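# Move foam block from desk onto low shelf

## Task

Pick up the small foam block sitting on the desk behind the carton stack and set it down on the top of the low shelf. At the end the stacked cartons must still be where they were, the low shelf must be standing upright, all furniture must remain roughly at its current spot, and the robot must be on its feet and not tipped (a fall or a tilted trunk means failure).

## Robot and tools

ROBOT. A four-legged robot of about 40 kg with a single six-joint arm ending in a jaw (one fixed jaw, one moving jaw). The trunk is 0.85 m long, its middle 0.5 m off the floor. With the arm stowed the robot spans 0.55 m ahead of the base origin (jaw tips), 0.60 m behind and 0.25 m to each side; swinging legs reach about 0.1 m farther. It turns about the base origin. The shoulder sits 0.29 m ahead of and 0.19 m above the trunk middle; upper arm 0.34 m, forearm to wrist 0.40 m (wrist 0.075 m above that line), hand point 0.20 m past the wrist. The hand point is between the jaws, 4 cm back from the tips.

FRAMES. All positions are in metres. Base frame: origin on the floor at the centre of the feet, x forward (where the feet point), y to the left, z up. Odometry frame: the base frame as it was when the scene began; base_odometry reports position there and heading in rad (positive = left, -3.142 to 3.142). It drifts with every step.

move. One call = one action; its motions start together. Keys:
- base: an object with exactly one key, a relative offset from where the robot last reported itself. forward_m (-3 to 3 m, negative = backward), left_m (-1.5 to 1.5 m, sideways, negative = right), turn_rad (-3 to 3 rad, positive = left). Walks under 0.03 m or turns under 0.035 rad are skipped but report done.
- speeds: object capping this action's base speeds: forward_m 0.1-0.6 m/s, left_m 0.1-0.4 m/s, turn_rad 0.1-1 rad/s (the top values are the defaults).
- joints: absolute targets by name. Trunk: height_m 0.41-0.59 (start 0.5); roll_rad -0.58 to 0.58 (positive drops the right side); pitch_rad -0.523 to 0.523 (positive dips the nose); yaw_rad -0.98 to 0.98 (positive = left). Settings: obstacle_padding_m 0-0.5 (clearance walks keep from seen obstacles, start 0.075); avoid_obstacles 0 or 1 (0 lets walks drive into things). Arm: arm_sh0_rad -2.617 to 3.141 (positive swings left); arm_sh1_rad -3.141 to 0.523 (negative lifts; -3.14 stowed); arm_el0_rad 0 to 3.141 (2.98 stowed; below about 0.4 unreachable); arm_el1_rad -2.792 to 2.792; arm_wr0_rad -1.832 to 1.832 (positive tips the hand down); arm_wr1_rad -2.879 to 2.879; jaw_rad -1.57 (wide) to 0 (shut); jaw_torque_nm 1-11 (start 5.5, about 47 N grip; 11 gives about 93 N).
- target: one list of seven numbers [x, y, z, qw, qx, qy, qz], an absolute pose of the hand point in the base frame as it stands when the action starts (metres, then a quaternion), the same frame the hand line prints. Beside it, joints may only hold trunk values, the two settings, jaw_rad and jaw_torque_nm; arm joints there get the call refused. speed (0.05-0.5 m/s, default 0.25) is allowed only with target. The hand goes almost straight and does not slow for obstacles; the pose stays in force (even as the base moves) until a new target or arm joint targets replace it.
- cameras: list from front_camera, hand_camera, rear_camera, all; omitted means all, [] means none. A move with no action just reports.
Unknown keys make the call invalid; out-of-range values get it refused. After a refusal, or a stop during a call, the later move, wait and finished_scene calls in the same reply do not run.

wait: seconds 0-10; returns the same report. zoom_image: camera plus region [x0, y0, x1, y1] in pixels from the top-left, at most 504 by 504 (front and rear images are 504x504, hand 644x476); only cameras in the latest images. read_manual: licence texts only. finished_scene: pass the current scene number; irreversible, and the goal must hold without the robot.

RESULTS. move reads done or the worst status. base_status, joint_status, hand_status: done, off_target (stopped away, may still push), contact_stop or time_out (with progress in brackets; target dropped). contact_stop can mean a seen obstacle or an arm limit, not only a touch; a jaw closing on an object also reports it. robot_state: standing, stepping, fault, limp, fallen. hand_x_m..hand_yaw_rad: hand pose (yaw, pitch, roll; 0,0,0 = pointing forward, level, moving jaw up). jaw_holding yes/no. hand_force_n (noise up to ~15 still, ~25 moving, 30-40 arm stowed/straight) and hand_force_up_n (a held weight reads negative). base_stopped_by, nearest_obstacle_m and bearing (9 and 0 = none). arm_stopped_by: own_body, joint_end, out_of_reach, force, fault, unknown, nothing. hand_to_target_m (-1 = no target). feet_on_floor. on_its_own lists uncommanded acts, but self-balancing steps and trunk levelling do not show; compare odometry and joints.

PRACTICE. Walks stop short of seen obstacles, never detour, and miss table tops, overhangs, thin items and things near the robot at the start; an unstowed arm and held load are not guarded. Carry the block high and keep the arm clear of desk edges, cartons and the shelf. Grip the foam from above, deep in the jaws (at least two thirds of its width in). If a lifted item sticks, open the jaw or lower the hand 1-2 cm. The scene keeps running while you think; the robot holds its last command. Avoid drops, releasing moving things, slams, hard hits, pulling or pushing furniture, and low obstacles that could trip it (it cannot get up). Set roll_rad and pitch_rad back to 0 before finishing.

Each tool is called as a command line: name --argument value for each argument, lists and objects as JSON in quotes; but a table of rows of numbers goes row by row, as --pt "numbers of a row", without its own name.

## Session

move

Scene clock: 0.00 s.
base_odometry: x=-0.001 y=+0.000 heading=+0.000
base_status: not commanded
joint_positions: height_m=+0.499 roll_rad=-0.008 pitch_rad=+0.002 yaw_rad=+0.001 obstacle_padding_m=+0.075 avoid_obstacles=+1.000 arm_sh0_rad=+0.000 arm_sh1_rad=-3.140 arm_el0_rad=+2.981 arm_el1_rad=+0.000 arm_wr0_rad=+0.000 arm_wr1_rad=+0.000 jaw_rad=-0.001 jaw_torque_nm=+5.500
joint_status: not commanded
robot_state: standing
hand_x_m: 0.501
hand_y_m: 0.006
hand_z_m: 0.855
hand_roll_rad: -0.009
hand_pitch_rad: -0.156
hand_yaw_rad: 0.000
jaw_holding: no
hand_force_n: 8
hand_force_up_n: 3
base_stopped_by: nothing
nearest_obstacle_m: 9.00
nearest_obstacle_bearing_rad: 0.00
arm_stopped_by: nothing
hand_to_target_m: -1.000
feet_on_floor: stepping
hand: x=+0.5012 y=+0.0062 z=+0.8551 quat_wxyz=(+0.997, -0.005, -0.078, +0.000) (m; base frame)
hand_status: not commanded
pictures: front_camera, hand_camera, rear_camera

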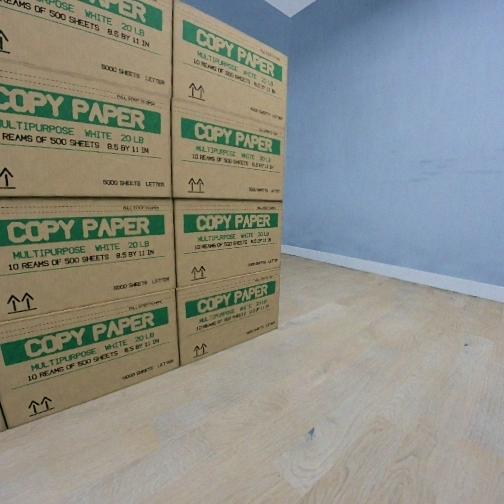

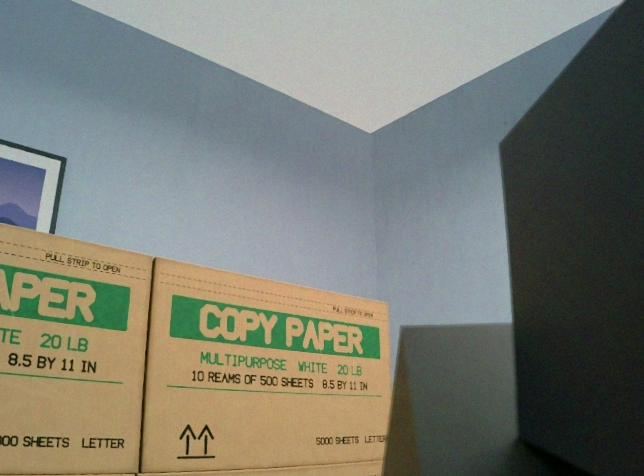

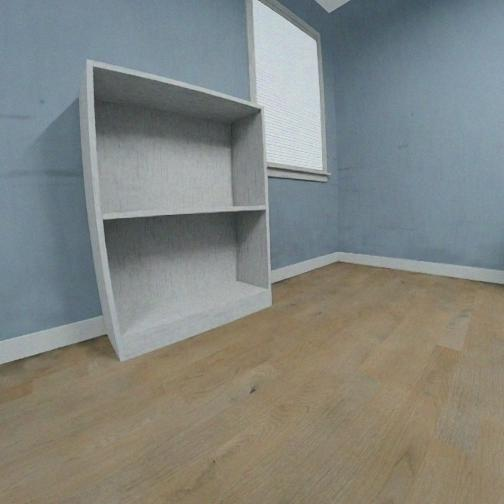

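move --base '{"turn_rad": -0.93}' --cameras '["front_camera","rear_camera"]'

Scene clock: 9.77 s.
move: done
base_odometry: x=+0.001 y=+0.001 heading=-0.933
base_status: done
joint_positions: height_m=+0.499 roll_rad=-0.010 pitch_rad=-0.008 yaw_rad=+0.009 obstacle_padding_m=+0.075 avoid_obstacles=+1.000 arm_sh0_rad=-0.001 arm_sh1_rad=-3.137 arm_el0_rad=+2.980 arm_el1_rad=+0.000 arm_wr0_rad=+0.001 arm_wr1_rad=+0.000 jaw_rad=-0.001 jaw_torque_nm=+5.500
joint_status: not commanded
robot_state: standing
hand_x_m: 0.499
hand_y_m: 0.005
hand_z_m: 0.860
hand_roll_rad: -0.011
hand_pitch_rad: -0.163
hand_yaw_rad: 0.008
jaw_holding: no
hand_force_n: 7
hand_force_up_n: 3
base_stopped_by: nothing
nearest_obstacle_m: 0.67
nearest_obstacle_bearing_rad: 1.60
arm_stopped_by: nothing
hand_to_target_m: -1.000
feet_on_floor: fl fr hl hr
hand: x=+0.4994 y=+0.0054 z=+0.8600 quat_wxyz=(+0.997, -0.005, -0.082, +0.003)
hand_status: not commanded

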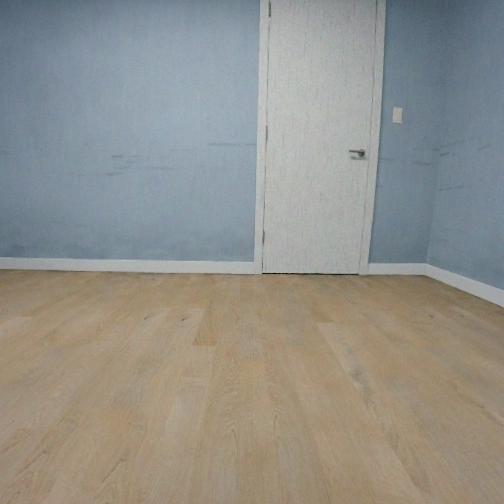

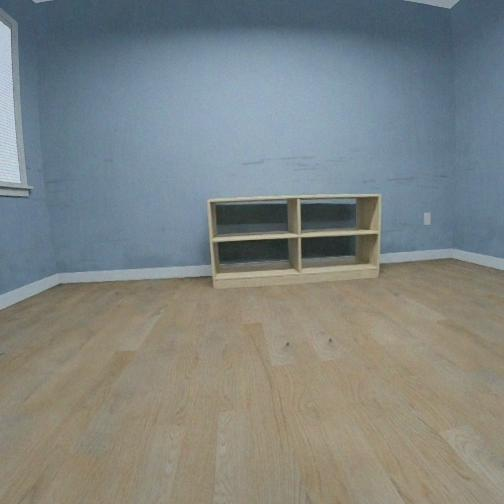

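move --base '{"forward_m": -1.13}' --cameras '["front_camera"]'

move --base '{"left_m": 1.3}' --cameras '["front_camera"]'

move --joints '{"arm_sh1_rad": -1.7, "arm_el0_rad": 1.6, "arm_wr0_rad": 0.65, "jaw_rad": -1.5}' --cameras '["hand_camera","front_camera"]'

Scene clock: 24.70 s.
move: done
base_odometry: x=-0.672 y=+0.907 heading=-0.934
base_status: done
joint_positions: height_m=+0.499 roll_rad=-0.005 pitch_rad=-0.012 yaw_rad=+0.003 obstacle_padding_m=+0.075 avoid_obstacles=+1.000 arm_sh0_rad=-0.002 arm_sh1_rad=-3.138 arm_el0_rad=+2.979 arm_el1_rad=+0.000 arm_wr0_rad=+0.001 arm_wr1_rad=+0.000 jaw_rad=-0.001 jaw_torque_nm=+5.500
joint_status: not commanded
robot_state: standing
hand_x_m: 0.501
hand_y_m: 0.003
hand_z_m: 0.862
hand_roll_rad: -0.007
hand_pitch_rad: -0.168
hand_yaw_rad: 0.000
jaw_holding: no
hand_force_n: 6
hand_force_up_n: 2
base_stopped_by: nothing
nearest_obstacle_m: 0.31
nearest_obstacle_bearing_rad: -2.88
arm_stopped_by: nothing
hand_to_target_m: -1.000
feet_on_floor: fl fr hl hr
hand: x=+0.5006 y=+0.0026 z=+0.8623 quat_wxyz=(+0.996, -0.004, -0.084, +0.000)
hand_status: not commanded

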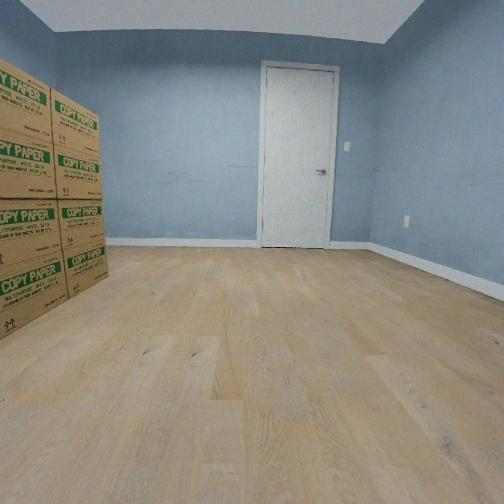

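Scene clock: 30.07 s.
move: done
base_odometry: x=+0.374 y=+1.679 heading=-0.933
base_status: done
joint_positions: height_m=+0.499 roll_rad=-0.004 pitch_rad=+0.001 yaw_rad=+0.004 obstacle_padding_m=+0.075 avoid_obstacles=+1.000 arm_sh0_rad=-0.001 arm_sh1_rad=-3.140 arm_el0_rad=+2.981 arm_el1_rad=+0.000 arm_wr0_rad=+0.002 arm_wr1_rad=+0.000 jaw_rad=-0.001 jaw_torque_nm=+5.500
joint_status: not commanded
robot_state: standing
hand_x_m: 0.500
hand_y_m: 0.002
hand_z_m: 0.855
hand_roll_rad: -0.006
hand_pitch_rad: -0.156
hand_yaw_rad: 0.002
jaw_holding: no
hand_force_n: 6
hand_force_up_n: 2
base_stopped_by: nothing
nearest_obstacle_m: 0.12
nearest_obstacle_bearing_rad: -0.17
arm_stopped_by: nothing
hand_to_target_m: -1.000
feet_on_floor: fl fr hl hr
hand: x=+0.4995 y=+0.0015 z=+0.8550 quat_wxyz=(+0.997, -0.003, -0.078, +0.001)
hand_status: not commanded

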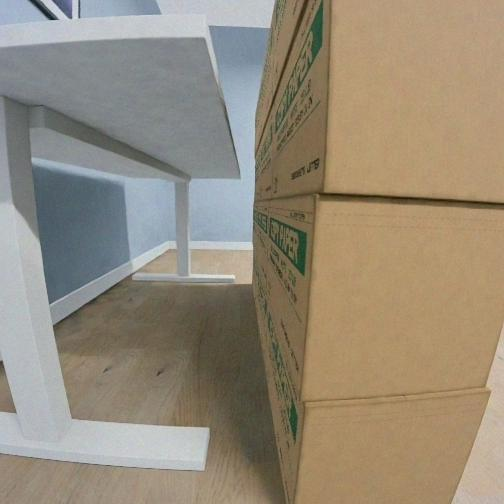

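Scene clock: 32.13 s.
move: done
base_odometry: x=+0.373 y=+1.681 heading=-0.933
base_status: not commanded
joint_positions: height_m=+0.499 roll_rad=-0.005 pitch_rad=-0.002 yaw_rad=+0.001 obstacle_padding_m=+0.075 avoid_obstacles=+1.000 arm_sh0_rad=-0.001 arm_sh1_rad=-1.706 arm_el0_rad=+1.611 arm_el1_rad=+0.000 arm_wr0_rad=+0.645 arm_wr1_rad=+0.000 jaw_rad=-1.500 jaw_torque_nm=+5.500
joint_status: all done
robot_state: standing
hand_x_m: 0.737
hand_y_m: 0.001
hand_z_m: 1.035
hand_roll_rad: -0.008
hand_pitch_rad: 0.548
hand_yaw_rad: -0.006
jaw_holding: no
hand_force_n: 2
hand_force_up_n: 0
base_stopped_by: nothing
nearest_obstacle_m: 0.12
nearest_obstacle_bearing_rad: -0.17
arm_stopped_by: nothing
hand_to_target_m: -1.000
feet_on_floor: fl fr hl hr
hand: x=+0.7374 y=+0.0014 z=+1.0347 quat_wxyz=(+0.963, -0.003, +0.271, -0.002)
hand_status: not commanded
pictures: front_camera, hand_camera

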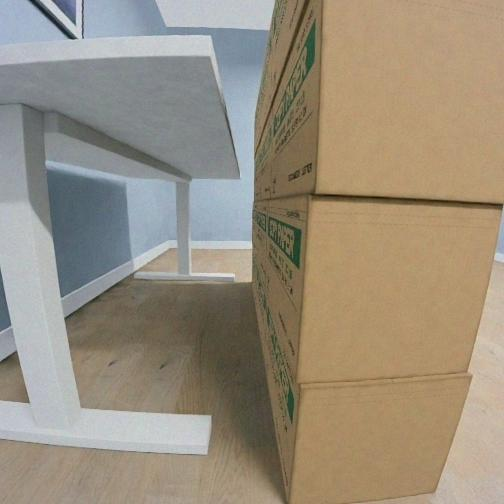

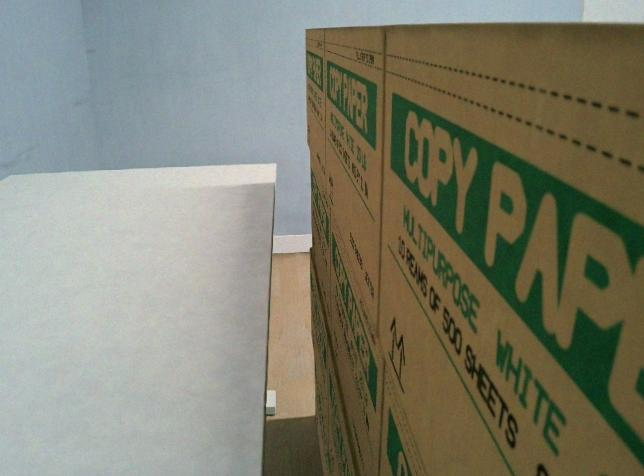

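move --joints '{"arm_sh0_rad": 0.5, "arm_wr0_rad": 0.85}' --cameras '["hand_camera"]'

Scene clock: 37.37 s.
move: done
base_odometry: x=+0.372 y=+1.680 heading=-0.933
base_status: not commanded
joint_positions: height_m=+0.499 roll_rad=-0.008 pitch_rad=-0.004 yaw_rad=+0.002 obstacle_padding_m=+0.075 avoid_obstacles=+1.000 arm_sh0_rad=+0.494 arm_sh1_rad=-1.700 arm_el0_rad=+1.603 arm_el1_rad=+0.000 arm_wr0_rad=+0.845 arm_wr1_rad=+0.000 jaw_rad=-1.501 jaw_torque_nm=+5.500
joint_status: all done
robot_state: standing
hand_x_m: 0.658
hand_y_m: 0.224
hand_z_m: 1.005
hand_roll_rad: -0.014
hand_pitch_rad: 0.748
hand_yaw_rad: 0.485
jaw_holding: no
hand_force_n: 2
hand_force_up_n: 0
base_stopped_by: nothing
nearest_obstacle_m: 0.12
nearest_obstacle_bearing_rad: -0.17
arm_stopped_by: nothing
hand_to_target_m: -1.000
feet_on_floor: fl fr hl hr
hand: x=+0.6583 y=+0.2242 z=+1.0047 quat_wxyz=(+0.903, -0.094, +0.353, +0.226)
hand_status: not commanded

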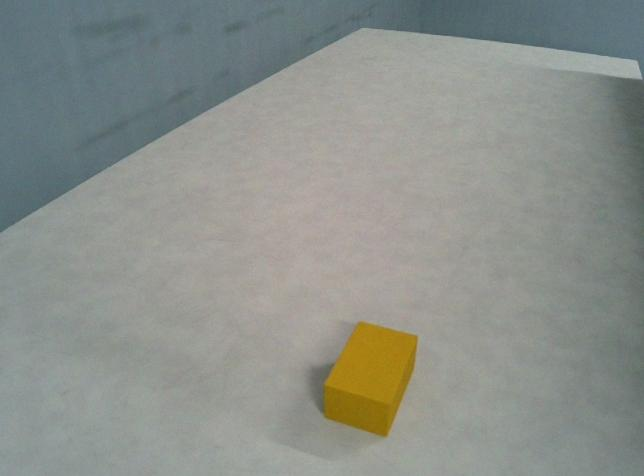

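move --target '[0.765, 0.35, 0.85, 0.702, 0.697, 0.123, -0.088]' --cameras '["hand_camera"]'

Scene clock: 57.10 s.
move: done
base_odometry: x=+0.370 y=+1.680 heading=-0.933
base_status: not commanded
joint_positions: height_m=+0.499 roll_rad=-0.008 pitch_rad=-0.004 yaw_rad=-0.001 obstacle_padding_m=+0.075 avoid_obstacles=+1.000 arm_sh0_rad=+0.793 arm_sh1_rad=-1.225 arm_el0_rad=+1.651 arm_el1_rad=+1.541 arm_wr0_rad=-0.693 arm_wr1_rad=+0.315 jaw_rad=-1.500 jaw_torque_nm=+5.500
joint_status: not commanded
robot_state: standing
hand_x_m: 0.760
hand_y_m: 0.345
hand_z_m: 0.850
hand_roll_rad: 1.575
hand_pitch_rad: 0.300
hand_yaw_rad: 0.056
jaw_holding: no
hand_force_n: 2
hand_force_up_n: 0
base_stopped_by: nothing
nearest_obstacle_m: 0.12
nearest_obstacle_bearing_rad: -0.17
arm_stopped_by: nothing
hand_to_target_m: 0.008
feet_on_floor: fl fr hl hr
hand: x=+0.7604 y=+0.3451 z=+0.8499 quat_wxyz=(+0.701, +0.697, +0.125, -0.086)
hand_status: done (0.008 m and 0.4 deg from the pose sent, 0.226 m and 107.5 deg at the start)

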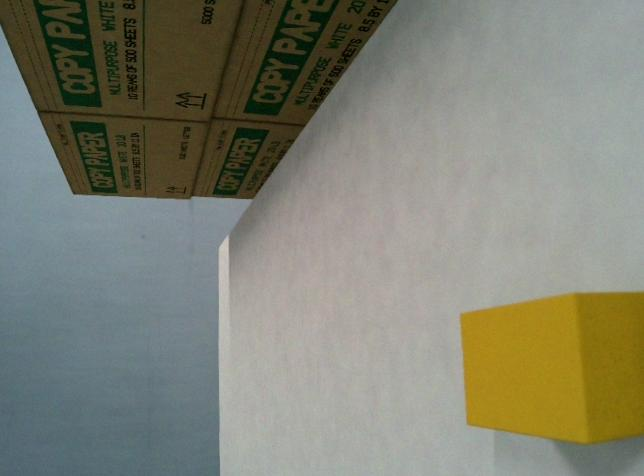

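move --target '[0.755, 0.355, 0.785, 0.702, 0.697, 0.123, -0.088]' --speed 0.15 --cameras '["hand_camera"]'

Scene clock: 76.07 s.
move: done
base_odometry: x=+0.369 y=+1.681 heading=-0.933
base_status: not commanded
joint_positions: height_m=+0.499 roll_rad=-0.008 pitch_rad=-0.005 yaw_rad=-0.001 obstacle_padding_m=+0.075 avoid_obstacles=+1.000 arm_sh0_rad=+0.816 arm_sh1_rad=-1.146 arm_el0_rad=+1.707 arm_el1_rad=+1.407 arm_wr0_rad=-0.730 arm_wr1_rad=+0.510 jaw_rad=-1.500 jaw_torque_nm=+5.500
joint_status: not commanded
robot_state: standing
hand_x_m: 0.756
hand_y_m: 0.354
hand_z_m: 0.787
hand_roll_rad: 1.572
hand_pitch_rad: 0.304
hand_yaw_rad: 0.051
jaw_holding: no
hand_force_n: 3
hand_force_up_n: 0
base_stopped_by: nothing
nearest_obstacle_m: 0.12
nearest_obstacle_bearing_rad: -0.17
arm_stopped_by: nothing
hand_to_target_m: 0.002
feet_on_floor: fl fr hl hr
hand: x=+0.7561 y=+0.3544 z=+0.7868 quat_wxyz=(+0.701, +0.696, +0.125, -0.089)
hand_status: done (0.002 m and 0.3 deg from the pose sent, 0.066 m and 0.4 deg at the start)

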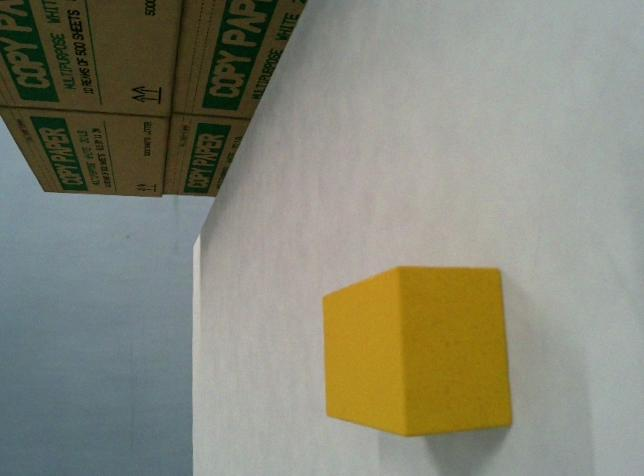

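move --target '[0.872, 0.3595, 0.85, 0.6851, 0.6642, 0.2425, -0.1749]' --speed 0.15 --cameras '["hand_camera"]'

move --target '[0.872, 0.3595, 0.80, 0.6851, 0.6642, 0.2425, -0.1749]' --speed 0.1 --cameras '["hand_camera", "front_camera"]'

Scene clock: 97.27 s.
move: done
base_odometry: x=+0.369 y=+1.681 heading=-0.933
base_status: not commanded
joint_positions: height_m=+0.499 roll_rad=-0.007 pitch_rad=-0.005 yaw_rad=-0.001 obstacle_padding_m=+0.075 avoid_obstacles=+1.000 arm_sh0_rad=+0.636 arm_sh1_rad=-0.864 arm_el0_rad=+1.013 arm_el1_rad=+2.417 arm_wr0_rad=-0.673 arm_wr1_rad=-0.634 jaw_rad=-1.500 jaw_torque_nm=+5.500
joint_status: not commanded
robot_state: standing
hand_x_m: 0.864
hand_y_m: 0.355
hand_z_m: 0.849
hand_roll_rad: 1.566
hand_pitch_rad: 0.609
hand_yaw_rad: 0.099
jaw_holding: no
hand_force_n: 0
hand_force_up_n: 0
base_stopped_by: nothing
nearest_obstacle_m: 0.12
nearest_obstacle_bearing_rad: -0.17
arm_stopped_by: nothing
hand_to_target_m: 0.010
feet_on_floor: fl fr hl hr
hand: x=+0.8641 y=+0.3549 z=+0.8492 quat_wxyz=(+0.686, +0.662, +0.246, -0.178)
hand_status: done (0.010 m and 0.6 deg from the pose sent, 0.132 m and 17.2 deg at the start)

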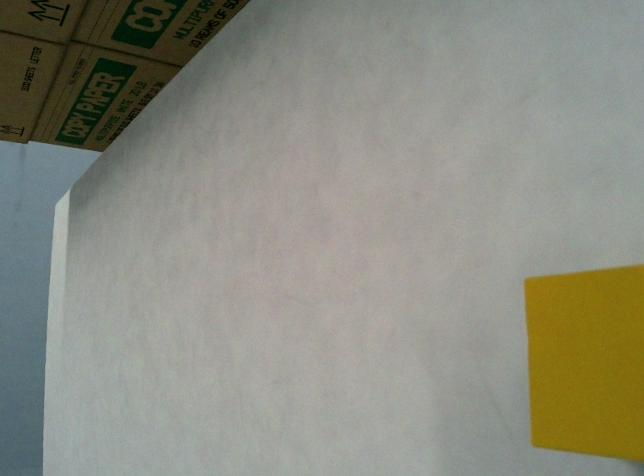

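Scene clock: 98.37 s.
move: done
base_odometry: x=+0.369 y=+1.681 heading=-0.933
base_status: not commanded
joint_positions: height_m=+0.499 roll_rad=-0.007 pitch_rad=-0.005 yaw_rad=-0.002 obstacle_padding_m=+0.075 avoid_obstacles=+1.000 arm_sh0_rad=+0.634 arm_sh1_rad=-0.805 arm_el0_rad=+1.042 arm_el1_rad=+2.323 arm_wr0_rad=-0.603 arm_wr1_rad=-0.519 jaw_rad=-1.500 jaw_torque_nm=+5.500
joint_status: not commanded
robot_state: standing
hand_x_m: 0.876
hand_y_m: 0.361
hand_z_m: 0.801
hand_roll_rad: 1.572
hand_pitch_rad: 0.599
hand_yaw_rad: 0.100
jaw_holding: no
hand_force_n: 2
hand_force_up_n: 0
base_stopped_by: nothing
nearest_obstacle_m: 0.12
nearest_obstacle_bearing_rad: -0.17
arm_stopped_by: nothing
hand_to_target_m: 0.005
feet_on_floor: fl fr hl hr
hand: x=+0.8763 y=+0.3611 z=+0.8015 quat_wxyz=(+0.685, +0.665, +0.242, -0.175)
hand_status: done (0.005 m and 0.1 deg from the pose sent, 0.050 m and 0.6 deg at the start)
pictures: front_camera, hand_camera

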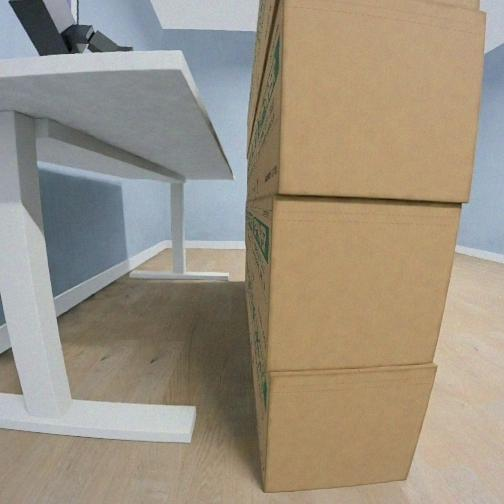

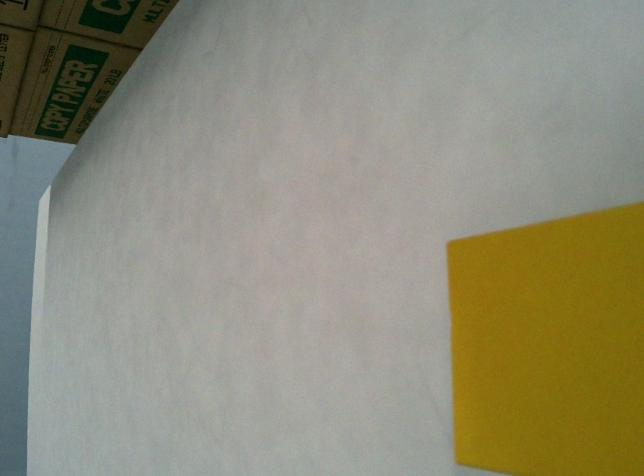

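move --target '[0.876, 0.360, 0.788, 0.6851, 0.6642, 0.2425, -0.1749]' --speed 0.05 --cameras '[]'

move --target '[0.876, 0.360, 0.779, 0.6851, 0.6642, 0.2425, -0.1749]' --speed 0.05 --cameras '["hand_camera"]'

Scene clock: 107.33 s.
move: done
base_odometry: x=+0.369 y=+1.681 heading=-0.933
base_status: not commanded
joint_positions: height_m=+0.499 roll_rad=-0.007 pitch_rad=-0.005 yaw_rad=-0.001 obstacle_padding_m=+0.075 avoid_obstacles=+1.000 arm_sh0_rad=+0.633 arm_sh1_rad=-0.796 arm_el0_rad=+1.054 arm_el1_rad=+2.303 arm_wr0_rad=-0.588 arm_wr1_rad=-0.495 jaw_rad=-1.500 jaw_torque_nm=+5.500
joint_status: not commanded
robot_state: standing
hand_x_m: 0.878
hand_y_m: 0.362
hand_z_m: 0.790
hand_roll_rad: 1.570
hand_pitch_rad: 0.601
hand_yaw_rad: 0.101
jaw_holding: no
hand_force_n: 2
hand_force_up_n: 0
base_stopped_by: nothing
nearest_obstacle_m: 0.12
nearest_obstacle_bearing_rad: -0.17
arm_stopped_by: nothing
hand_to_target_m: 0.003
feet_on_floor: fl fr hl hr
hand: x=+0.8778 y=+0.3618 z=+0.7900 quat_wxyz=(+0.685, +0.664, +0.243, -0.175)
hand_status: done (0.003 m and 0.1 deg from the pose sent, 0.014 m and 0.1 deg at the start)

Scene clock: 107.80 s.
move: done
base_odometry: x=+0.369 y=+1.681 heading=-0.933
base_status: not commanded
joint_positions: height_m=+0.499 roll_rad=-0.007 pitch_rad=-0.005 yaw_rad=-0.001 obstacle_padding_m=+0.075 avoid_obstacles=+1.000 arm_sh0_rad=+0.632 arm_sh1_rad=-0.791 arm_el0_rad=+1.068 arm_el1_rad=+2.282 arm_wr0_rad=-0.575 arm_wr1_rad=-0.470 jaw_rad=-1.500 jaw_torque_nm=+5.500
joint_status: not commanded
robot_state: standing
hand_x_m: 0.878
hand_y_m: 0.362
hand_z_m: 0.781
hand_roll_rad: 1.570
hand_pitch_rad: 0.602
hand_yaw_rad: 0.100
jaw_holding: no
hand_force_n: 2
hand_force_up_n: 0
base_stopped_by: nothing
nearest_obstacle_m: 0.12
nearest_obstacle_bearing_rad: -0.17
arm_stopped_by: nothing
hand_to_target_m: 0.003
feet_on_floor: fl fr hl hr
hand: x=+0.8779 y=+0.3616 z=+0.7808 quat_wxyz=(+0.685, +0.664, +0.243, -0.175)
hand_status: done (0.003 m and 0.1 deg from the pose sent, 0.011 m and 0.1 deg at the start)

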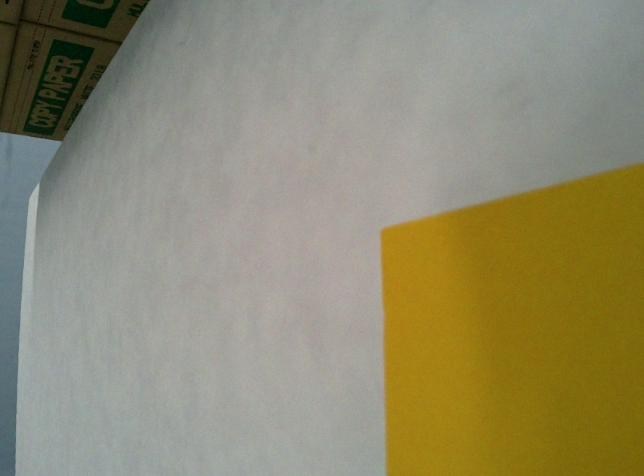

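move --target '[0.874, 0.359, 0.771, 0.6851, 0.6642, 0.2425, -0.1749]' --speed 0.05 --cameras '[]'

move --joints '{"jaw_rad": -0.1}' --cameras '["hand_camera", "front_camera"]'

Scene clock: 110.53 s.
move: done
base_odometry: x=+0.368 y=+1.681 heading=-0.933
base_status: not commanded
joint_positions: height_m=+0.499 roll_rad=-0.007 pitch_rad=-0.005 yaw_rad=-0.001 obstacle_padding_m=+0.075 avoid_obstacles=+1.000 arm_sh0_rad=+0.633 arm_sh1_rad=-0.790 arm_el0_rad=+1.086 arm_el1_rad=+2.256 arm_wr0_rad=-0.563 arm_wr1_rad=-0.439 jaw_rad=-1.500 jaw_torque_nm=+5.500
joint_status: not commanded
robot_state: standing
hand_x_m: 0.878
hand_y_m: 0.361
hand_z_m: 0.773
hand_roll_rad: 1.571
hand_pitch_rad: 0.600
hand_yaw_rad: 0.100
jaw_holding: no
hand_force_n: 3
hand_force_up_n: 0
base_stopped_by: nothing
nearest_obstacle_m: 0.12
nearest_obstacle_bearing_rad: -0.17
arm_stopped_by: nothing
hand_to_target_m: 0.005
feet_on_floor: fl fr hl hr
hand: x=+0.8778 y=+0.3611 z=+0.7729 quat_wxyz=(+0.685, +0.664, +0.243, -0.175)
hand_status: done (0.005 m and 0.0 deg from the pose sent, 0.011 m and 0.1 deg at the start)

Scene clock: 114.87 s.
move: contact_stop
base_odometry: x=+0.369 y=+1.681 heading=-0.933
base_status: not commanded
joint_positions: height_m=+0.499 roll_rad=-0.007 pitch_rad=-0.005 yaw_rad=-0.001 obstacle_padding_m=+0.075 avoid_obstacles=+1.000 arm_sh0_rad=+0.633 arm_sh1_rad=-0.793 arm_el0_rad=+1.096 arm_el1_rad=+2.244 arm_wr0_rad=-0.557 arm_wr1_rad=-0.427 jaw_rad=-0.512 jaw_torque_nm=+5.500
joint_status: jaw_rad contact_stop (moved +0.989 of +1.400)
robot_state: standing
hand_x_m: 0.877
hand_y_m: 0.360
hand_z_m: 0.771
hand_roll_rad: 1.570
hand_pitch_rad: 0.598
hand_yaw_rad: 0.100
jaw_holding: yes
hand_force_n: 3
hand_force_up_n: -1
base_stopped_by: nothing
nearest_obstacle_m: 0.12
nearest_obstacle_bearing_rad: -0.17
arm_stopped_by: nothing
hand_to_target_m: 0.004
feet_on_floor: fl fr hl hr
hand: x=+0.8770 y=+0.3604 z=+0.7715 quat_wxyz=(+0.686, +0.664, +0.242, -0.174)
hand_status: not commanded
pictures: front_camera, hand_camera

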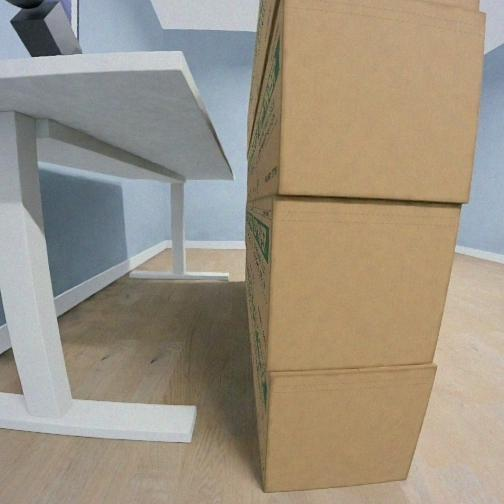

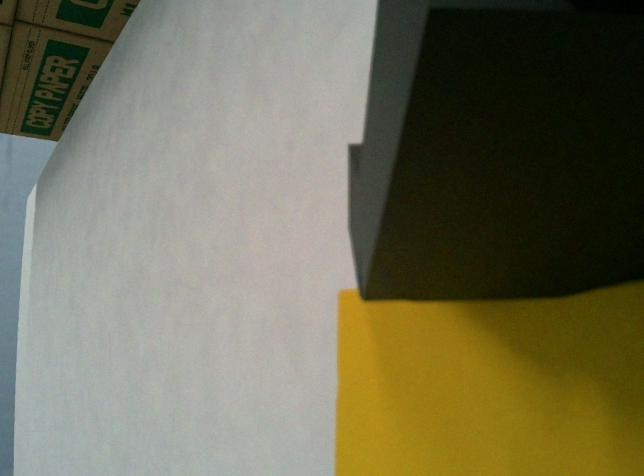

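Gripped. Lift.

move --target '[0.86, 0.36, 0.90, 0.6851, 0.6642, 0.2425, -0.1749]' --speed 0.1 --cameras '["hand_camera"]'

Scene clock: 118.27 s.
move: done
base_odometry: x=+0.369 y=+1.680 heading=-0.933
base_status: not commanded
joint_positions: height_m=+0.499 roll_rad=-0.007 pitch_rad=-0.005 yaw_rad=-0.001 obstacle_padding_m=+0.075 avoid_obstacles=+1.000 arm_sh0_rad=+0.647 arm_sh1_rad=-0.889 arm_el0_rad=+0.929 arm_el1_rad=+2.480 arm_wr0_rad=-0.761 arm_wr1_rad=-0.719 jaw_rad=-0.512 jaw_torque_nm=+5.500
joint_status: not commanded
robot_state: standing
hand_x_m: 0.853
hand_y_m: 0.354
hand_z_m: 0.900
hand_roll_rad: 1.567
hand_pitch_rad: 0.602
hand_yaw_rad: 0.098
jaw_holding: yes
hand_force_n: 2
hand_force_up_n: 0
base_stopped_by: nothing
nearest_obstacle_m: 0.12
nearest_obstacle_bearing_rad: -0.17
arm_stopped_by: nothing
hand_to_target_m: 0.009
feet_on_floor: fl fr hl hr
hand: x=+0.8530 y=+0.3544 z=+0.9003 quat_wxyz=(+0.686, +0.663, +0.243, -0.176)
hand_status: done (0.009 m and 0.2 deg from the pose sent, 0.130 m and 0.2 deg at the start)

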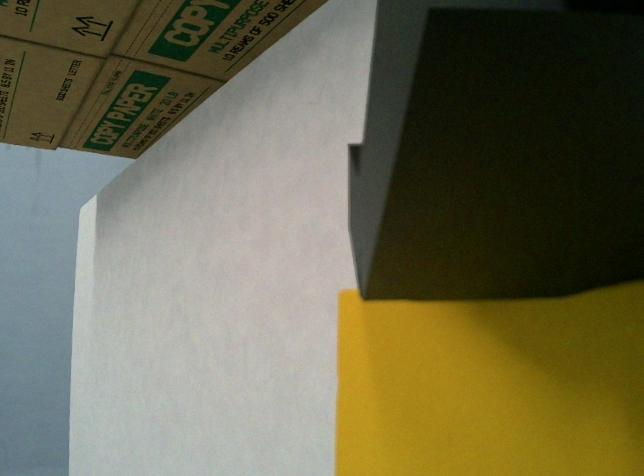

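move --target '[0.62, 0.34, 0.98, 0.702, 0.697, 0.123, -0.088]' --speed 0.3 --cameras '[]'

move --joints '{"arm_sh0_rad": 1.57, "arm_sh1_rad": -2.1, "arm_el0_rad": 2.25, "arm_el1_rad": 1.327, "arm_wr0_rad": -0.1, "arm_wr1_rad": 0.314}' --cameras '["hand_camera", "front_camera"]'

Scene clock: 127.83 s.
move: done
base_odometry: x=+0.370 y=+1.680 heading=-0.933
base_status: not commanded
joint_positions: height_m=+0.499 roll_rad=-0.007 pitch_rad=-0.005 yaw_rad=+0.001 obstacle_padding_m=+0.075 avoid_obstacles=+1.000 arm_sh0_rad=+1.038 arm_sh1_rad=-1.548 arm_el0_rad=+1.696 arm_el1_rad=+1.842 arm_wr0_rad=-0.973 arm_wr1_rad=-0.018 jaw_rad=-0.512 jaw_torque_nm=+5.500
joint_status: not commanded
robot_state: standing
hand_x_m: 0.626
hand_y_m: 0.343
hand_z_m: 0.982
hand_roll_rad: 1.573
hand_pitch_rad: 0.301
hand_yaw_rad: 0.048
jaw_holding: yes
hand_force_n: 5
hand_force_up_n: 0
base_stopped_by: nothing
nearest_obstacle_m: 0.12
nearest_obstacle_bearing_rad: -0.17
arm_stopped_by: nothing
hand_to_target_m: 0.008
feet_on_floor: fl fr hl hr
hand: x=+0.6260 y=+0.3426 z=+0.9818 quat_wxyz=(+0.701, +0.697, +0.123, -0.090)
hand_status: done (0.008 m and 0.2 deg from the pose sent, 0.247 m and 17.6 deg at the start)

Scene clock: 129.60 s.
move: done
base_odometry: x=+0.372 y=+1.679 heading=-0.933
base_status: not commanded
joint_positions: height_m=+0.499 roll_rad=-0.007 pitch_rad=-0.004 yaw_rad=+0.002 obstacle_padding_m=+0.075 avoid_obstacles=+1.000 arm_sh0_rad=+1.562 arm_sh1_rad=-2.092 arm_el0_rad=+2.240 arm_el1_rad=+1.332 arm_wr0_rad=-0.105 arm_wr1_rad=+0.307 jaw_rad=-0.512 jaw_torque_nm=+5.500
joint_status: all done
robot_state: standing
hand_x_m: 0.271
hand_y_m: 0.421
hand_z_m: 0.970
hand_roll_rad: 1.618
hand_pitch_rad: 0.128
hand_yaw_rad: 1.461
jaw_holding: yes
hand_force_n: 6
hand_force_up_n: 1
base_stopped_by: nothing
nearest_obstacle_m: 0.12
nearest_obstacle_bearing_rad: -0.17
arm_stopped_by: nothing
hand_to_target_m: -1.000
feet_on_floor: fl fr hl hr
hand: x=+0.2709 y=+0.4212 z=+0.9697 quat_wxyz=(+0.544, +0.508, +0.515, +0.425)
hand_status: not commanded
pictures: front_camera, hand_camera

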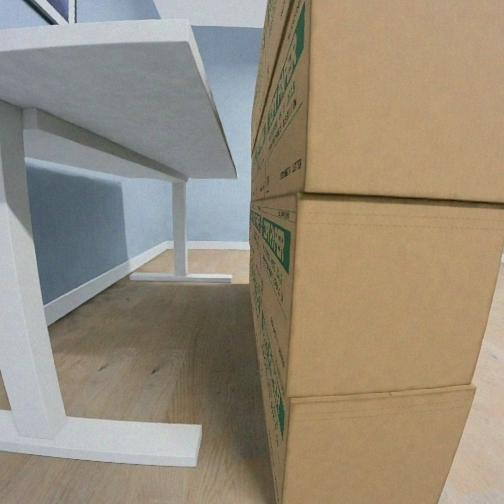

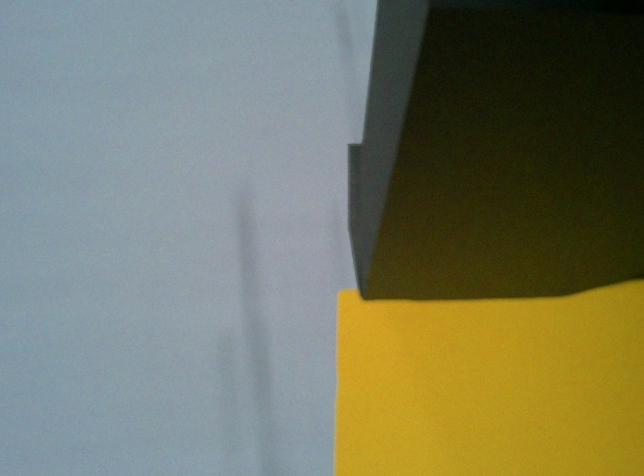

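move --base '{"left_m": -0.95}' --joints '{"obstacle_padding_m": 0.05}' --cameras '[]'

move --base '{"turn_rad": 3.0}' --cameras '["front_camera","rear_camera"]'

Scene clock: 137.33 s.
move: done
base_odometry: x=-0.388 y=+1.116 heading=-0.932
base_status: done
joint_positions: height_m=+0.499 roll_rad=-0.004 pitch_rad=-0.012 yaw_rad=+0.000 obstacle_padding_m=+0.050 avoid_obstacles=+1.000 arm_sh0_rad=+1.571 arm_sh1_rad=-2.098 arm_el0_rad=+2.251 arm_el1_rad=+1.330 arm_wr0_rad=-0.099 arm_wr1_rad=+0.308 jaw_rad=-0.511 jaw_torque_nm=+5.500
joint_status: all done
robot_state: standing
hand_x_m: 0.266
hand_y_m: 0.421
hand_z_m: 0.970
hand_roll_rad: 1.610
hand_pitch_rad: 0.130
hand_yaw_rad: 1.473
jaw_holding: yes
hand_force_n: 2
hand_force_up_n: 0
base_stopped_by: nothing
nearest_obstacle_m: 0.32
nearest_obstacle_bearing_rad: -2.87
arm_stopped_by: nothing
hand_to_target_m: -1.000
feet_on_floor: fl fr hl hr
hand: x=+0.2661 y=+0.4208 z=+0.9702 quat_wxyz=(+0.544, +0.503, +0.516, +0.430)
hand_status: not commanded

Scene clock: 142.57 s.
move: done
base_odometry: x=-0.388 y=+1.118 heading=+2.072
base_status: done
joint_positions: height_m=+0.498 roll_rad=+0.006 pitch_rad=+0.005 yaw_rad=-0.006 obstacle_padding_m=+0.050 avoid_obstacles=+1.000 arm_sh0_rad=+1.574 arm_sh1_rad=-2.098 arm_el0_rad=+2.249 arm_el1_rad=+1.330 arm_wr0_rad=-0.099 arm_wr1_rad=+0.308 jaw_rad=-0.511 jaw_torque_nm=+5.500
joint_status: not commanded
robot_state: standing
hand_x_m: 0.269
hand_y_m: 0.418
hand_z_m: 0.969
hand_roll_rad: 1.629
hand_pitch_rad: 0.121
hand_yaw_rad: 1.472
jaw_holding: yes
hand_force_n: 3
hand_force_up_n: 0
base_stopped_by: nothing
nearest_obstacle_m: 0.39
nearest_obstacle_bearing_rad: 0.34
arm_stopped_by: nothing
hand_to_target_m: -1.000
feet_on_floor: fl fr hl hr
hand: x=+0.2691 y=+0.4181 z=+0.9689 quat_wxyz=(+0.537, +0.510, +0.518, +0.427)
hand_status: not commanded

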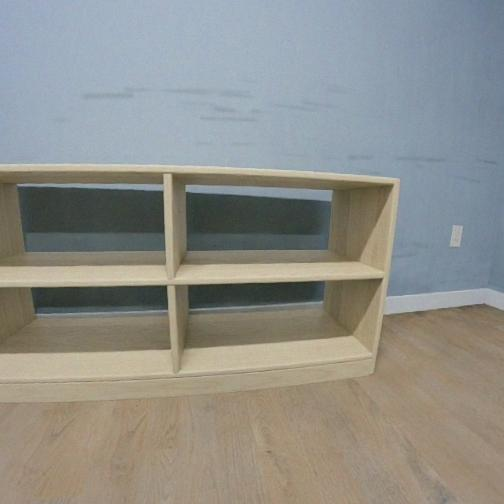

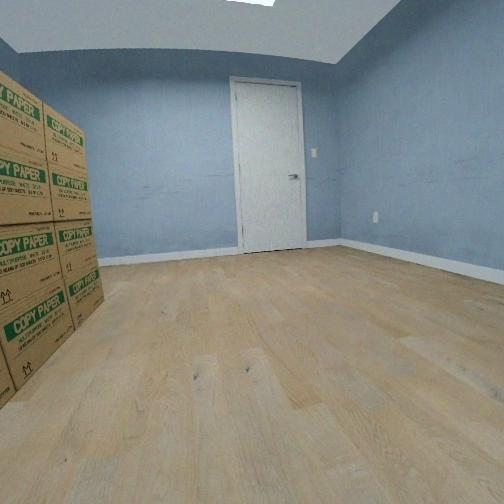

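move --base '{"forward_m": 0.26}' --speeds '{"forward_m": 0.3}' --cameras '["front_camera"]'

move --joints '{"arm_sh0_rad": 0.0}' --cameras '[]'

move --target '[0.885, 0.0, 0.80, 0.6755, 0.6755, 0.209, -0.209]' --speed 0.2 --cameras '["hand_camera","front_camera"]'

Scene clock: 153.00 s.
move: done
base_odometry: x=-0.511 y=+1.347 heading=+2.068
base_status: done
joint_positions: height_m=+0.499 roll_rad=-0.006 pitch_rad=+0.008 yaw_rad=+0.007 obstacle_padding_m=+0.050 avoid_obstacles=+1.000 arm_sh0_rad=+1.572 arm_sh1_rad=-2.098 arm_el0_rad=+2.249 arm_el1_rad=+1.330 arm_wr0_rad=-0.099 arm_wr1_rad=+0.308 jaw_rad=-0.512 jaw_torque_nm=+5.500
joint_status: not commanded
robot_state: standing
hand_x_m: 0.265
hand_y_m: 0.423
hand_z_m: 0.963
hand_roll_rad: 1.630
hand_pitch_rad: 0.133
hand_yaw_rad: 1.483
jaw_holding: yes
hand_force_n: 3
hand_force_up_n: 0
base_stopped_by: nothing
nearest_obstacle_m: 0.14
nearest_obstacle_bearing_rad: 0.36
arm_stopped_by: nothing
hand_to_target_m: -1.000
feet_on_floor: fl fr hl hr
hand: x=+0.2648 y=+0.4230 z=+0.9632 quat_wxyz=(+0.537, +0.505, +0.524, +0.427)
hand_status: not commanded

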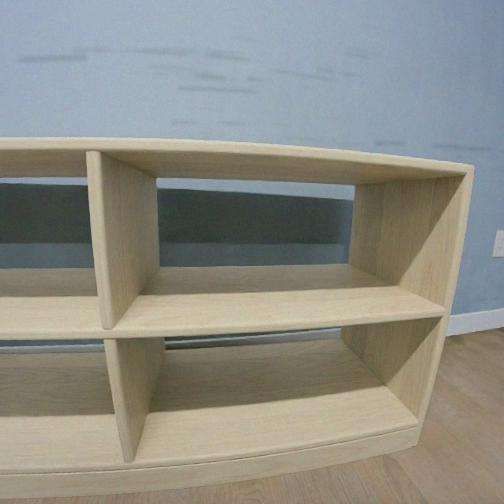

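Scene clock: 155.53 s.
move: done
base_odometry: x=-0.511 y=+1.346 heading=+2.068
base_status: not commanded
joint_positions: height_m=+0.499 roll_rad=-0.002 pitch_rad=+0.007 yaw_rad=+0.006 obstacle_padding_m=+0.050 avoid_obstacles=+1.000 arm_sh0_rad=+0.011 arm_sh1_rad=-2.098 arm_el0_rad=+2.249 arm_el1_rad=+1.330 arm_wr0_rad=-0.100 arm_wr1_rad=+0.308 jaw_rad=-0.512 jaw_torque_nm=+5.500
joint_status: all done
robot_state: standing
hand_x_m: 0.670
hand_y_m: -0.010
hand_z_m: 0.963
hand_roll_rad: 1.621
hand_pitch_rad: 0.133
hand_yaw_rad: -0.080
jaw_holding: yes
hand_force_n: 1
hand_force_up_n: 0
base_stopped_by: nothing
nearest_obstacle_m: 0.14
nearest_obstacle_bearing_rad: 0.36
arm_stopped_by: nothing
hand_to_target_m: -1.000
feet_on_floor: fl fr hl hr
hand: x=+0.6701 y=-0.0102 z=+0.9632 quat_wxyz=(+0.685, +0.724, +0.017, -0.076)
hand_status: not commanded

Scene clock: 160.43 s.
move: done
base_odometry: x=-0.511 y=+1.344 heading=+2.068
base_status: not commanded
joint_positions: height_m=+0.499 roll_rad=-0.001 pitch_rad=+0.006 yaw_rad=+0.005 obstacle_padding_m=+0.050 avoid_obstacles=+1.000 arm_sh0_rad=-0.017 arm_sh1_rad=-1.217 arm_el0_rad=+1.619 arm_el1_rad=+0.113 arm_wr0_rad=+0.192 arm_wr1_rad=+1.453 jaw_rad=-0.512 jaw_torque_nm=+5.500
joint_status: not commanded
robot_state: standing
hand_x_m: 0.880
hand_y_m: -0.002
hand_z_m: 0.800
hand_roll_rad: 1.575
hand_pitch_rad: 0.599
hand_yaw_rad: 0.012
jaw_holding: yes
hand_force_n: 1
hand_force_up_n: 0
base_stopped_by: nothing
nearest_obstacle_m: 0.14
nearest_obstacle_bearing_rad: 0.36
arm_stopped_by: nothing
hand_to_target_m: 0.007
feet_on_floor: fl fr hl hr
hand: x=+0.8801 y=-0.0023 z=+0.8004 quat_wxyz=(+0.675, +0.676, +0.212, -0.205)
hand_status: done (0.007 m and 0.6 deg from the pose sent, 0.270 m and 27.5 deg at the start)
pictures: front_camera, hand_camera

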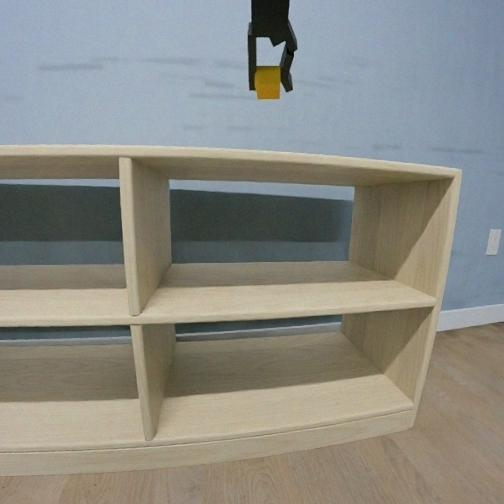

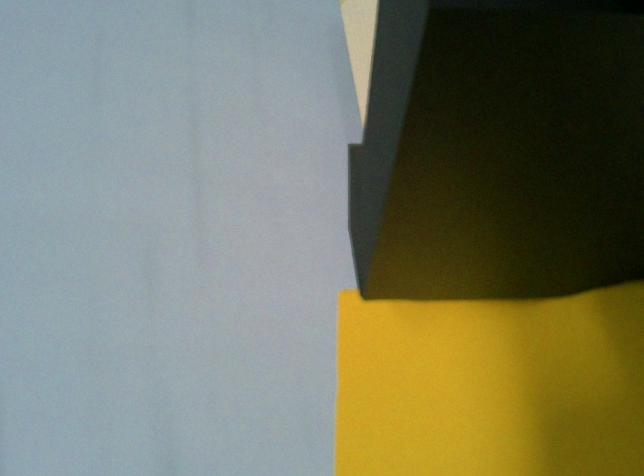

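move --target '[0.90, 0.0, 0.70, 0.6755, 0.6755, 0.209, -0.209]' --speed 0.15 --cameras '["hand_camera","front_camera"]'

move --target '[0.90, 0.0, 0.672, 0.6755, 0.6755, 0.209, -0.209]' --speed 0.05 --cameras '[]'

move --target '[0.90, 0.0, 0.66, 0.6755, 0.6755, 0.209, -0.209]' --speed 0.05 --cameras '["hand_camera","front_camera"]'

Scene clock: 166.37 s.
move: done
base_odometry: x=-0.510 y=+1.344 heading=+2.068
base_status: not commanded
joint_positions: height_m=+0.498 roll_rad=-0.001 pitch_rad=+0.007 yaw_rad=+0.005 obstacle_padding_m=+0.050 avoid_obstacles=+1.000 arm_sh0_rad=-0.007 arm_sh1_rad=-1.054 arm_el0_rad=+1.647 arm_el1_rad=+0.028 arm_wr0_rad=+0.002 arm_wr1_rad=+1.541 jaw_rad=-0.512 jaw_torque_nm=+5.500
joint_status: not commanded
robot_state: standing
hand_x_m: 0.900
hand_y_m: 0.000
hand_z_m: 0.702
hand_roll_rad: 1.566
hand_pitch_rad: 0.603
hand_yaw_rad: -0.004
jaw_holding: yes
hand_force_n: 1
hand_force_up_n: 0
base_stopped_by: nothing
nearest_obstacle_m: 0.14
nearest_obstacle_bearing_rad: 0.36
arm_stopped_by: nothing
hand_to_target_m: 0.002
feet_on_floor: fl fr hl hr
hand: x=+0.9000 y=-0.0003 z=+0.7020 quat_wxyz=(+0.677, +0.674, +0.209, -0.211)
hand_status: done (0.002 m and 0.3 deg from the pose sent, 0.102 m and 0.6 deg at the start)
pictures: front_camera, hand_camera

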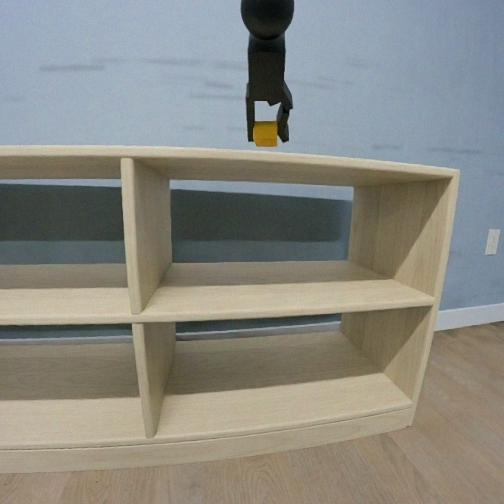

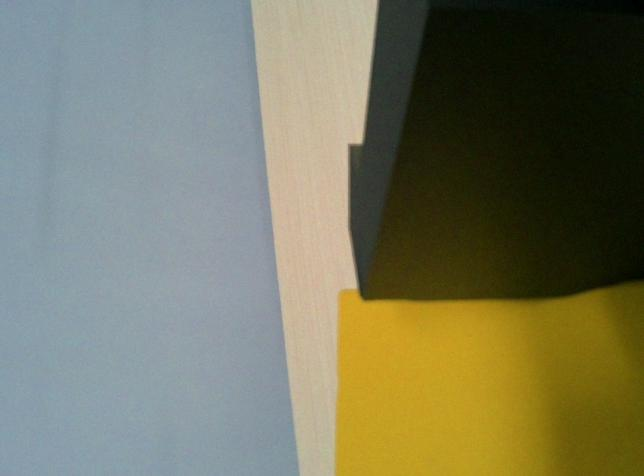

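Scene clock: 167.13 s.
move: done
base_odometry: x=-0.510 y=+1.343 heading=+2.068
base_status: not commanded
joint_positions: height_m=+0.499 roll_rad=-0.001 pitch_rad=+0.007 yaw_rad=+0.005 obstacle_padding_m=+0.050 avoid_obstacles=+1.000 arm_sh0_rad=-0.007 arm_sh1_rad=-1.014 arm_el0_rad=+1.663 arm_el1_rad=+0.028 arm_wr0_rad=-0.051 arm_wr1_rad=+1.541 jaw_rad=-0.512 jaw_torque_nm=+5.500
joint_status: not commanded
robot_state: standing
hand_x_m: 0.901
hand_y_m: 0.000
hand_z_m: 0.674
hand_roll_rad: 1.565
hand_pitch_rad: 0.605
hand_yaw_rad: -0.005
jaw_holding: yes
hand_force_n: 2
hand_force_up_n: -1
base_stopped_by: nothing
nearest_obstacle_m: 0.14
nearest_obstacle_bearing_rad: 0.36
arm_stopped_by: nothing
hand_to_target_m: 0.002
feet_on_floor: fl fr hl hr
hand: x=+0.9012 y=-0.0002 z=+0.6740 quat_wxyz=(+0.676, +0.673, +0.210, -0.212)
hand_status: done (0.002 m and 0.4 deg from the pose sent, 0.030 m and 0.3 deg at the start)

Scene clock: 167.60 s.
move: done
base_odometry: x=-0.510 y=+1.344 heading=+2.068
base_status: not commanded
joint_positions: height_m=+0.499 roll_rad=-0.001 pitch_rad=+0.006 yaw_rad=+0.005 obstacle_padding_m=+0.050 avoid_obstacles=+1.000 arm_sh0_rad=-0.006 arm_sh1_rad=-0.998 arm_el0_rad=+1.670 arm_el1_rad=+0.024 arm_wr0_rad=-0.077 arm_wr1_rad=+1.546 jaw_rad=-0.512 jaw_torque_nm=+5.500
joint_status: not commanded
robot_state: standing
hand_x_m: 0.901
hand_y_m: 0.000
hand_z_m: 0.663
hand_roll_rad: 1.566
hand_pitch_rad: 0.603
hand_yaw_rad: -0.005
jaw_holding: yes
hand_force_n: 3
hand_force_up_n: -1
base_stopped_by: nothing
nearest_obstacle_m: 0.14
nearest_obstacle_bearing_rad: 0.36
arm_stopped_by: nothing
hand_to_target_m: 0.003
feet_on_floor: fl fr hl hr
hand: x=+0.9011 y=+0.0000 z=+0.6632 quat_wxyz=(+0.676, +0.674, +0.209, -0.211)
hand_status: done (0.003 m and 0.3 deg from the pose sent, 0.014 m and 0.4 deg at the start)
pictures: front_camera, hand_camera

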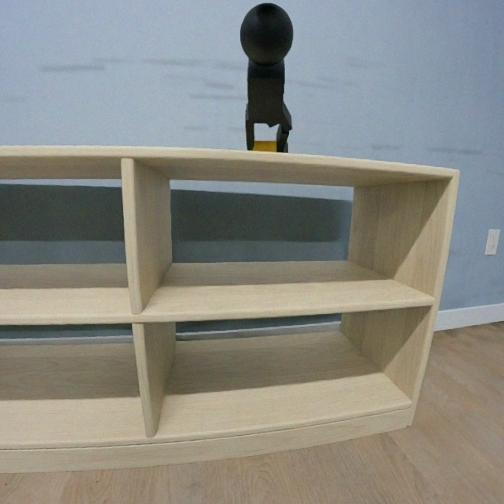

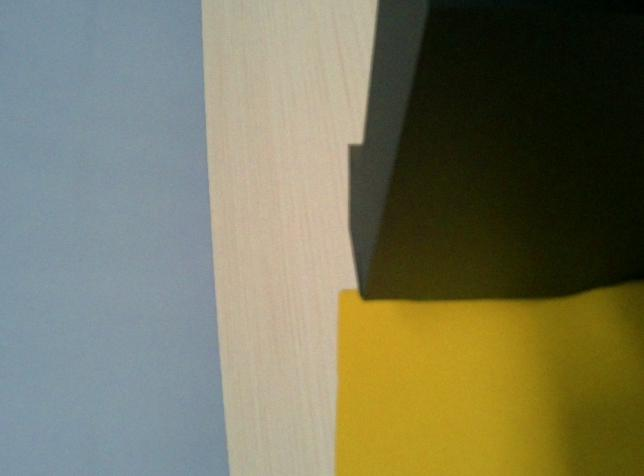

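move --target '[0.90, 0.0, 0.65, 0.6755, 0.6755, 0.209, -0.209]' --speed 0.05 --cameras '[]'

move --target '[0.90, 0.0, 0.64, 0.6755, 0.6755, 0.209, -0.209]' --speed 0.05 --cameras '["hand_camera","front_camera"]'

Scene clock: 171.03 s.
move: done
base_odometry: x=-0.510 y=+1.343 heading=+2.068
base_status: not commanded
joint_positions: height_m=+0.498 roll_rad=-0.001 pitch_rad=+0.006 yaw_rad=+0.005 obstacle_padding_m=+0.050 avoid_obstacles=+1.000 arm_sh0_rad=-0.006 arm_sh1_rad=-0.981 arm_el0_rad=+1.675 arm_el1_rad=-0.010 arm_wr0_rad=-0.097 arm_wr1_rad=+1.579 jaw_rad=-0.512 jaw_torque_nm=+5.500
joint_status: not commanded
robot_state: standing
hand_x_m: 0.901
hand_y_m: 0.000
hand_z_m: 0.652
hand_roll_rad: 1.567
hand_pitch_rad: 0.604
hand_yaw_rad: -0.002
jaw_holding: yes
hand_force_n: 3
hand_force_up_n: -1
base_stopped_by: nothing
nearest_obstacle_m: 0.14
nearest_obstacle_bearing_rad: 0.36
arm_stopped_by: nothing
hand_to_target_m: 0.002
feet_on_floor: fl fr hl hr
hand: x=+0.9009 y=+0.0003 z=+0.6521 quat_wxyz=(+0.676, +0.674, +0.210, -0.211)
hand_status: done (0.002 m and 0.3 deg from the pose sent, 0.013 m and 0.3 deg at the start)

Scene clock: 172.37 s.
move: off_target
base_odometry: x=-0.510 y=+1.343 heading=+2.068
base_status: not commanded
joint_positions: height_m=+0.498 roll_rad=-0.001 pitch_rad=+0.005 yaw_rad=+0.006 obstacle_padding_m=+0.050 avoid_obstacles=+1.000 arm_sh0_rad=-0.006 arm_sh1_rad=-0.979 arm_el0_rad=+1.684 arm_el1_rad=-0.014 arm_wr0_rad=-0.128 arm_wr1_rad=+1.585 jaw_rad=-0.512 jaw_torque_nm=+5.500
joint_status: not commanded
robot_state: standing
hand_x_m: 0.901
hand_y_m: 0.000
hand_z_m: 0.651
hand_roll_rad: 1.569
hand_pitch_rad: 0.584
hand_yaw_rad: -0.001
jaw_holding: yes
hand_force_n: 7
hand_force_up_n: 6
base_stopped_by: nothing
nearest_obstacle_m: 0.14
nearest_obstacle_bearing_rad: 0.36
arm_stopped_by: nothing
hand_to_target_m: 0.011
feet_on_floor: fl fr hl hr
hand: x=+0.9008 y=+0.0005 z=+0.6514 quat_wxyz=(+0.678, +0.677, +0.203, -0.204)
hand_status: off_target (0.011 m and 0.9 deg from the pose sent, 0.012 m and 0.3 deg at the start)
pictures: front_camera, hand_camera

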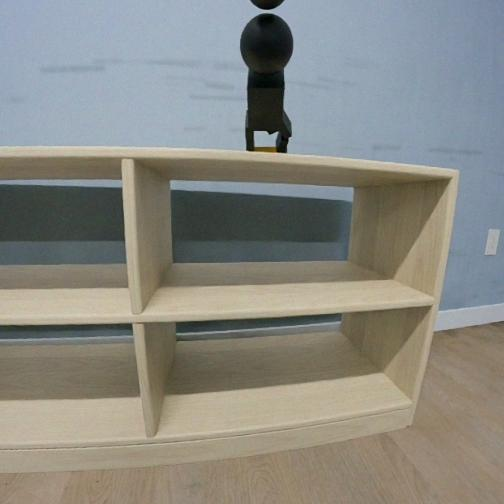

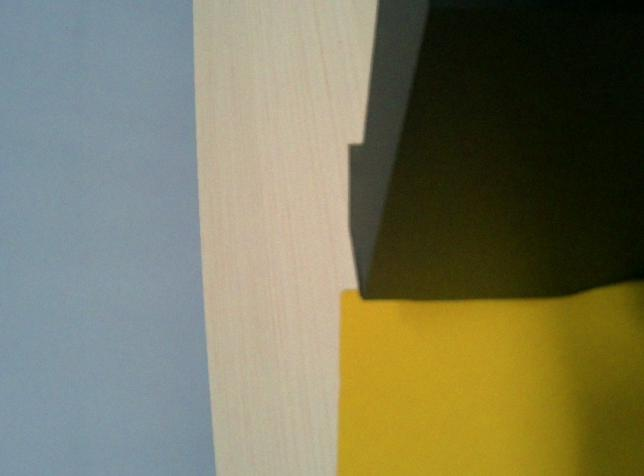

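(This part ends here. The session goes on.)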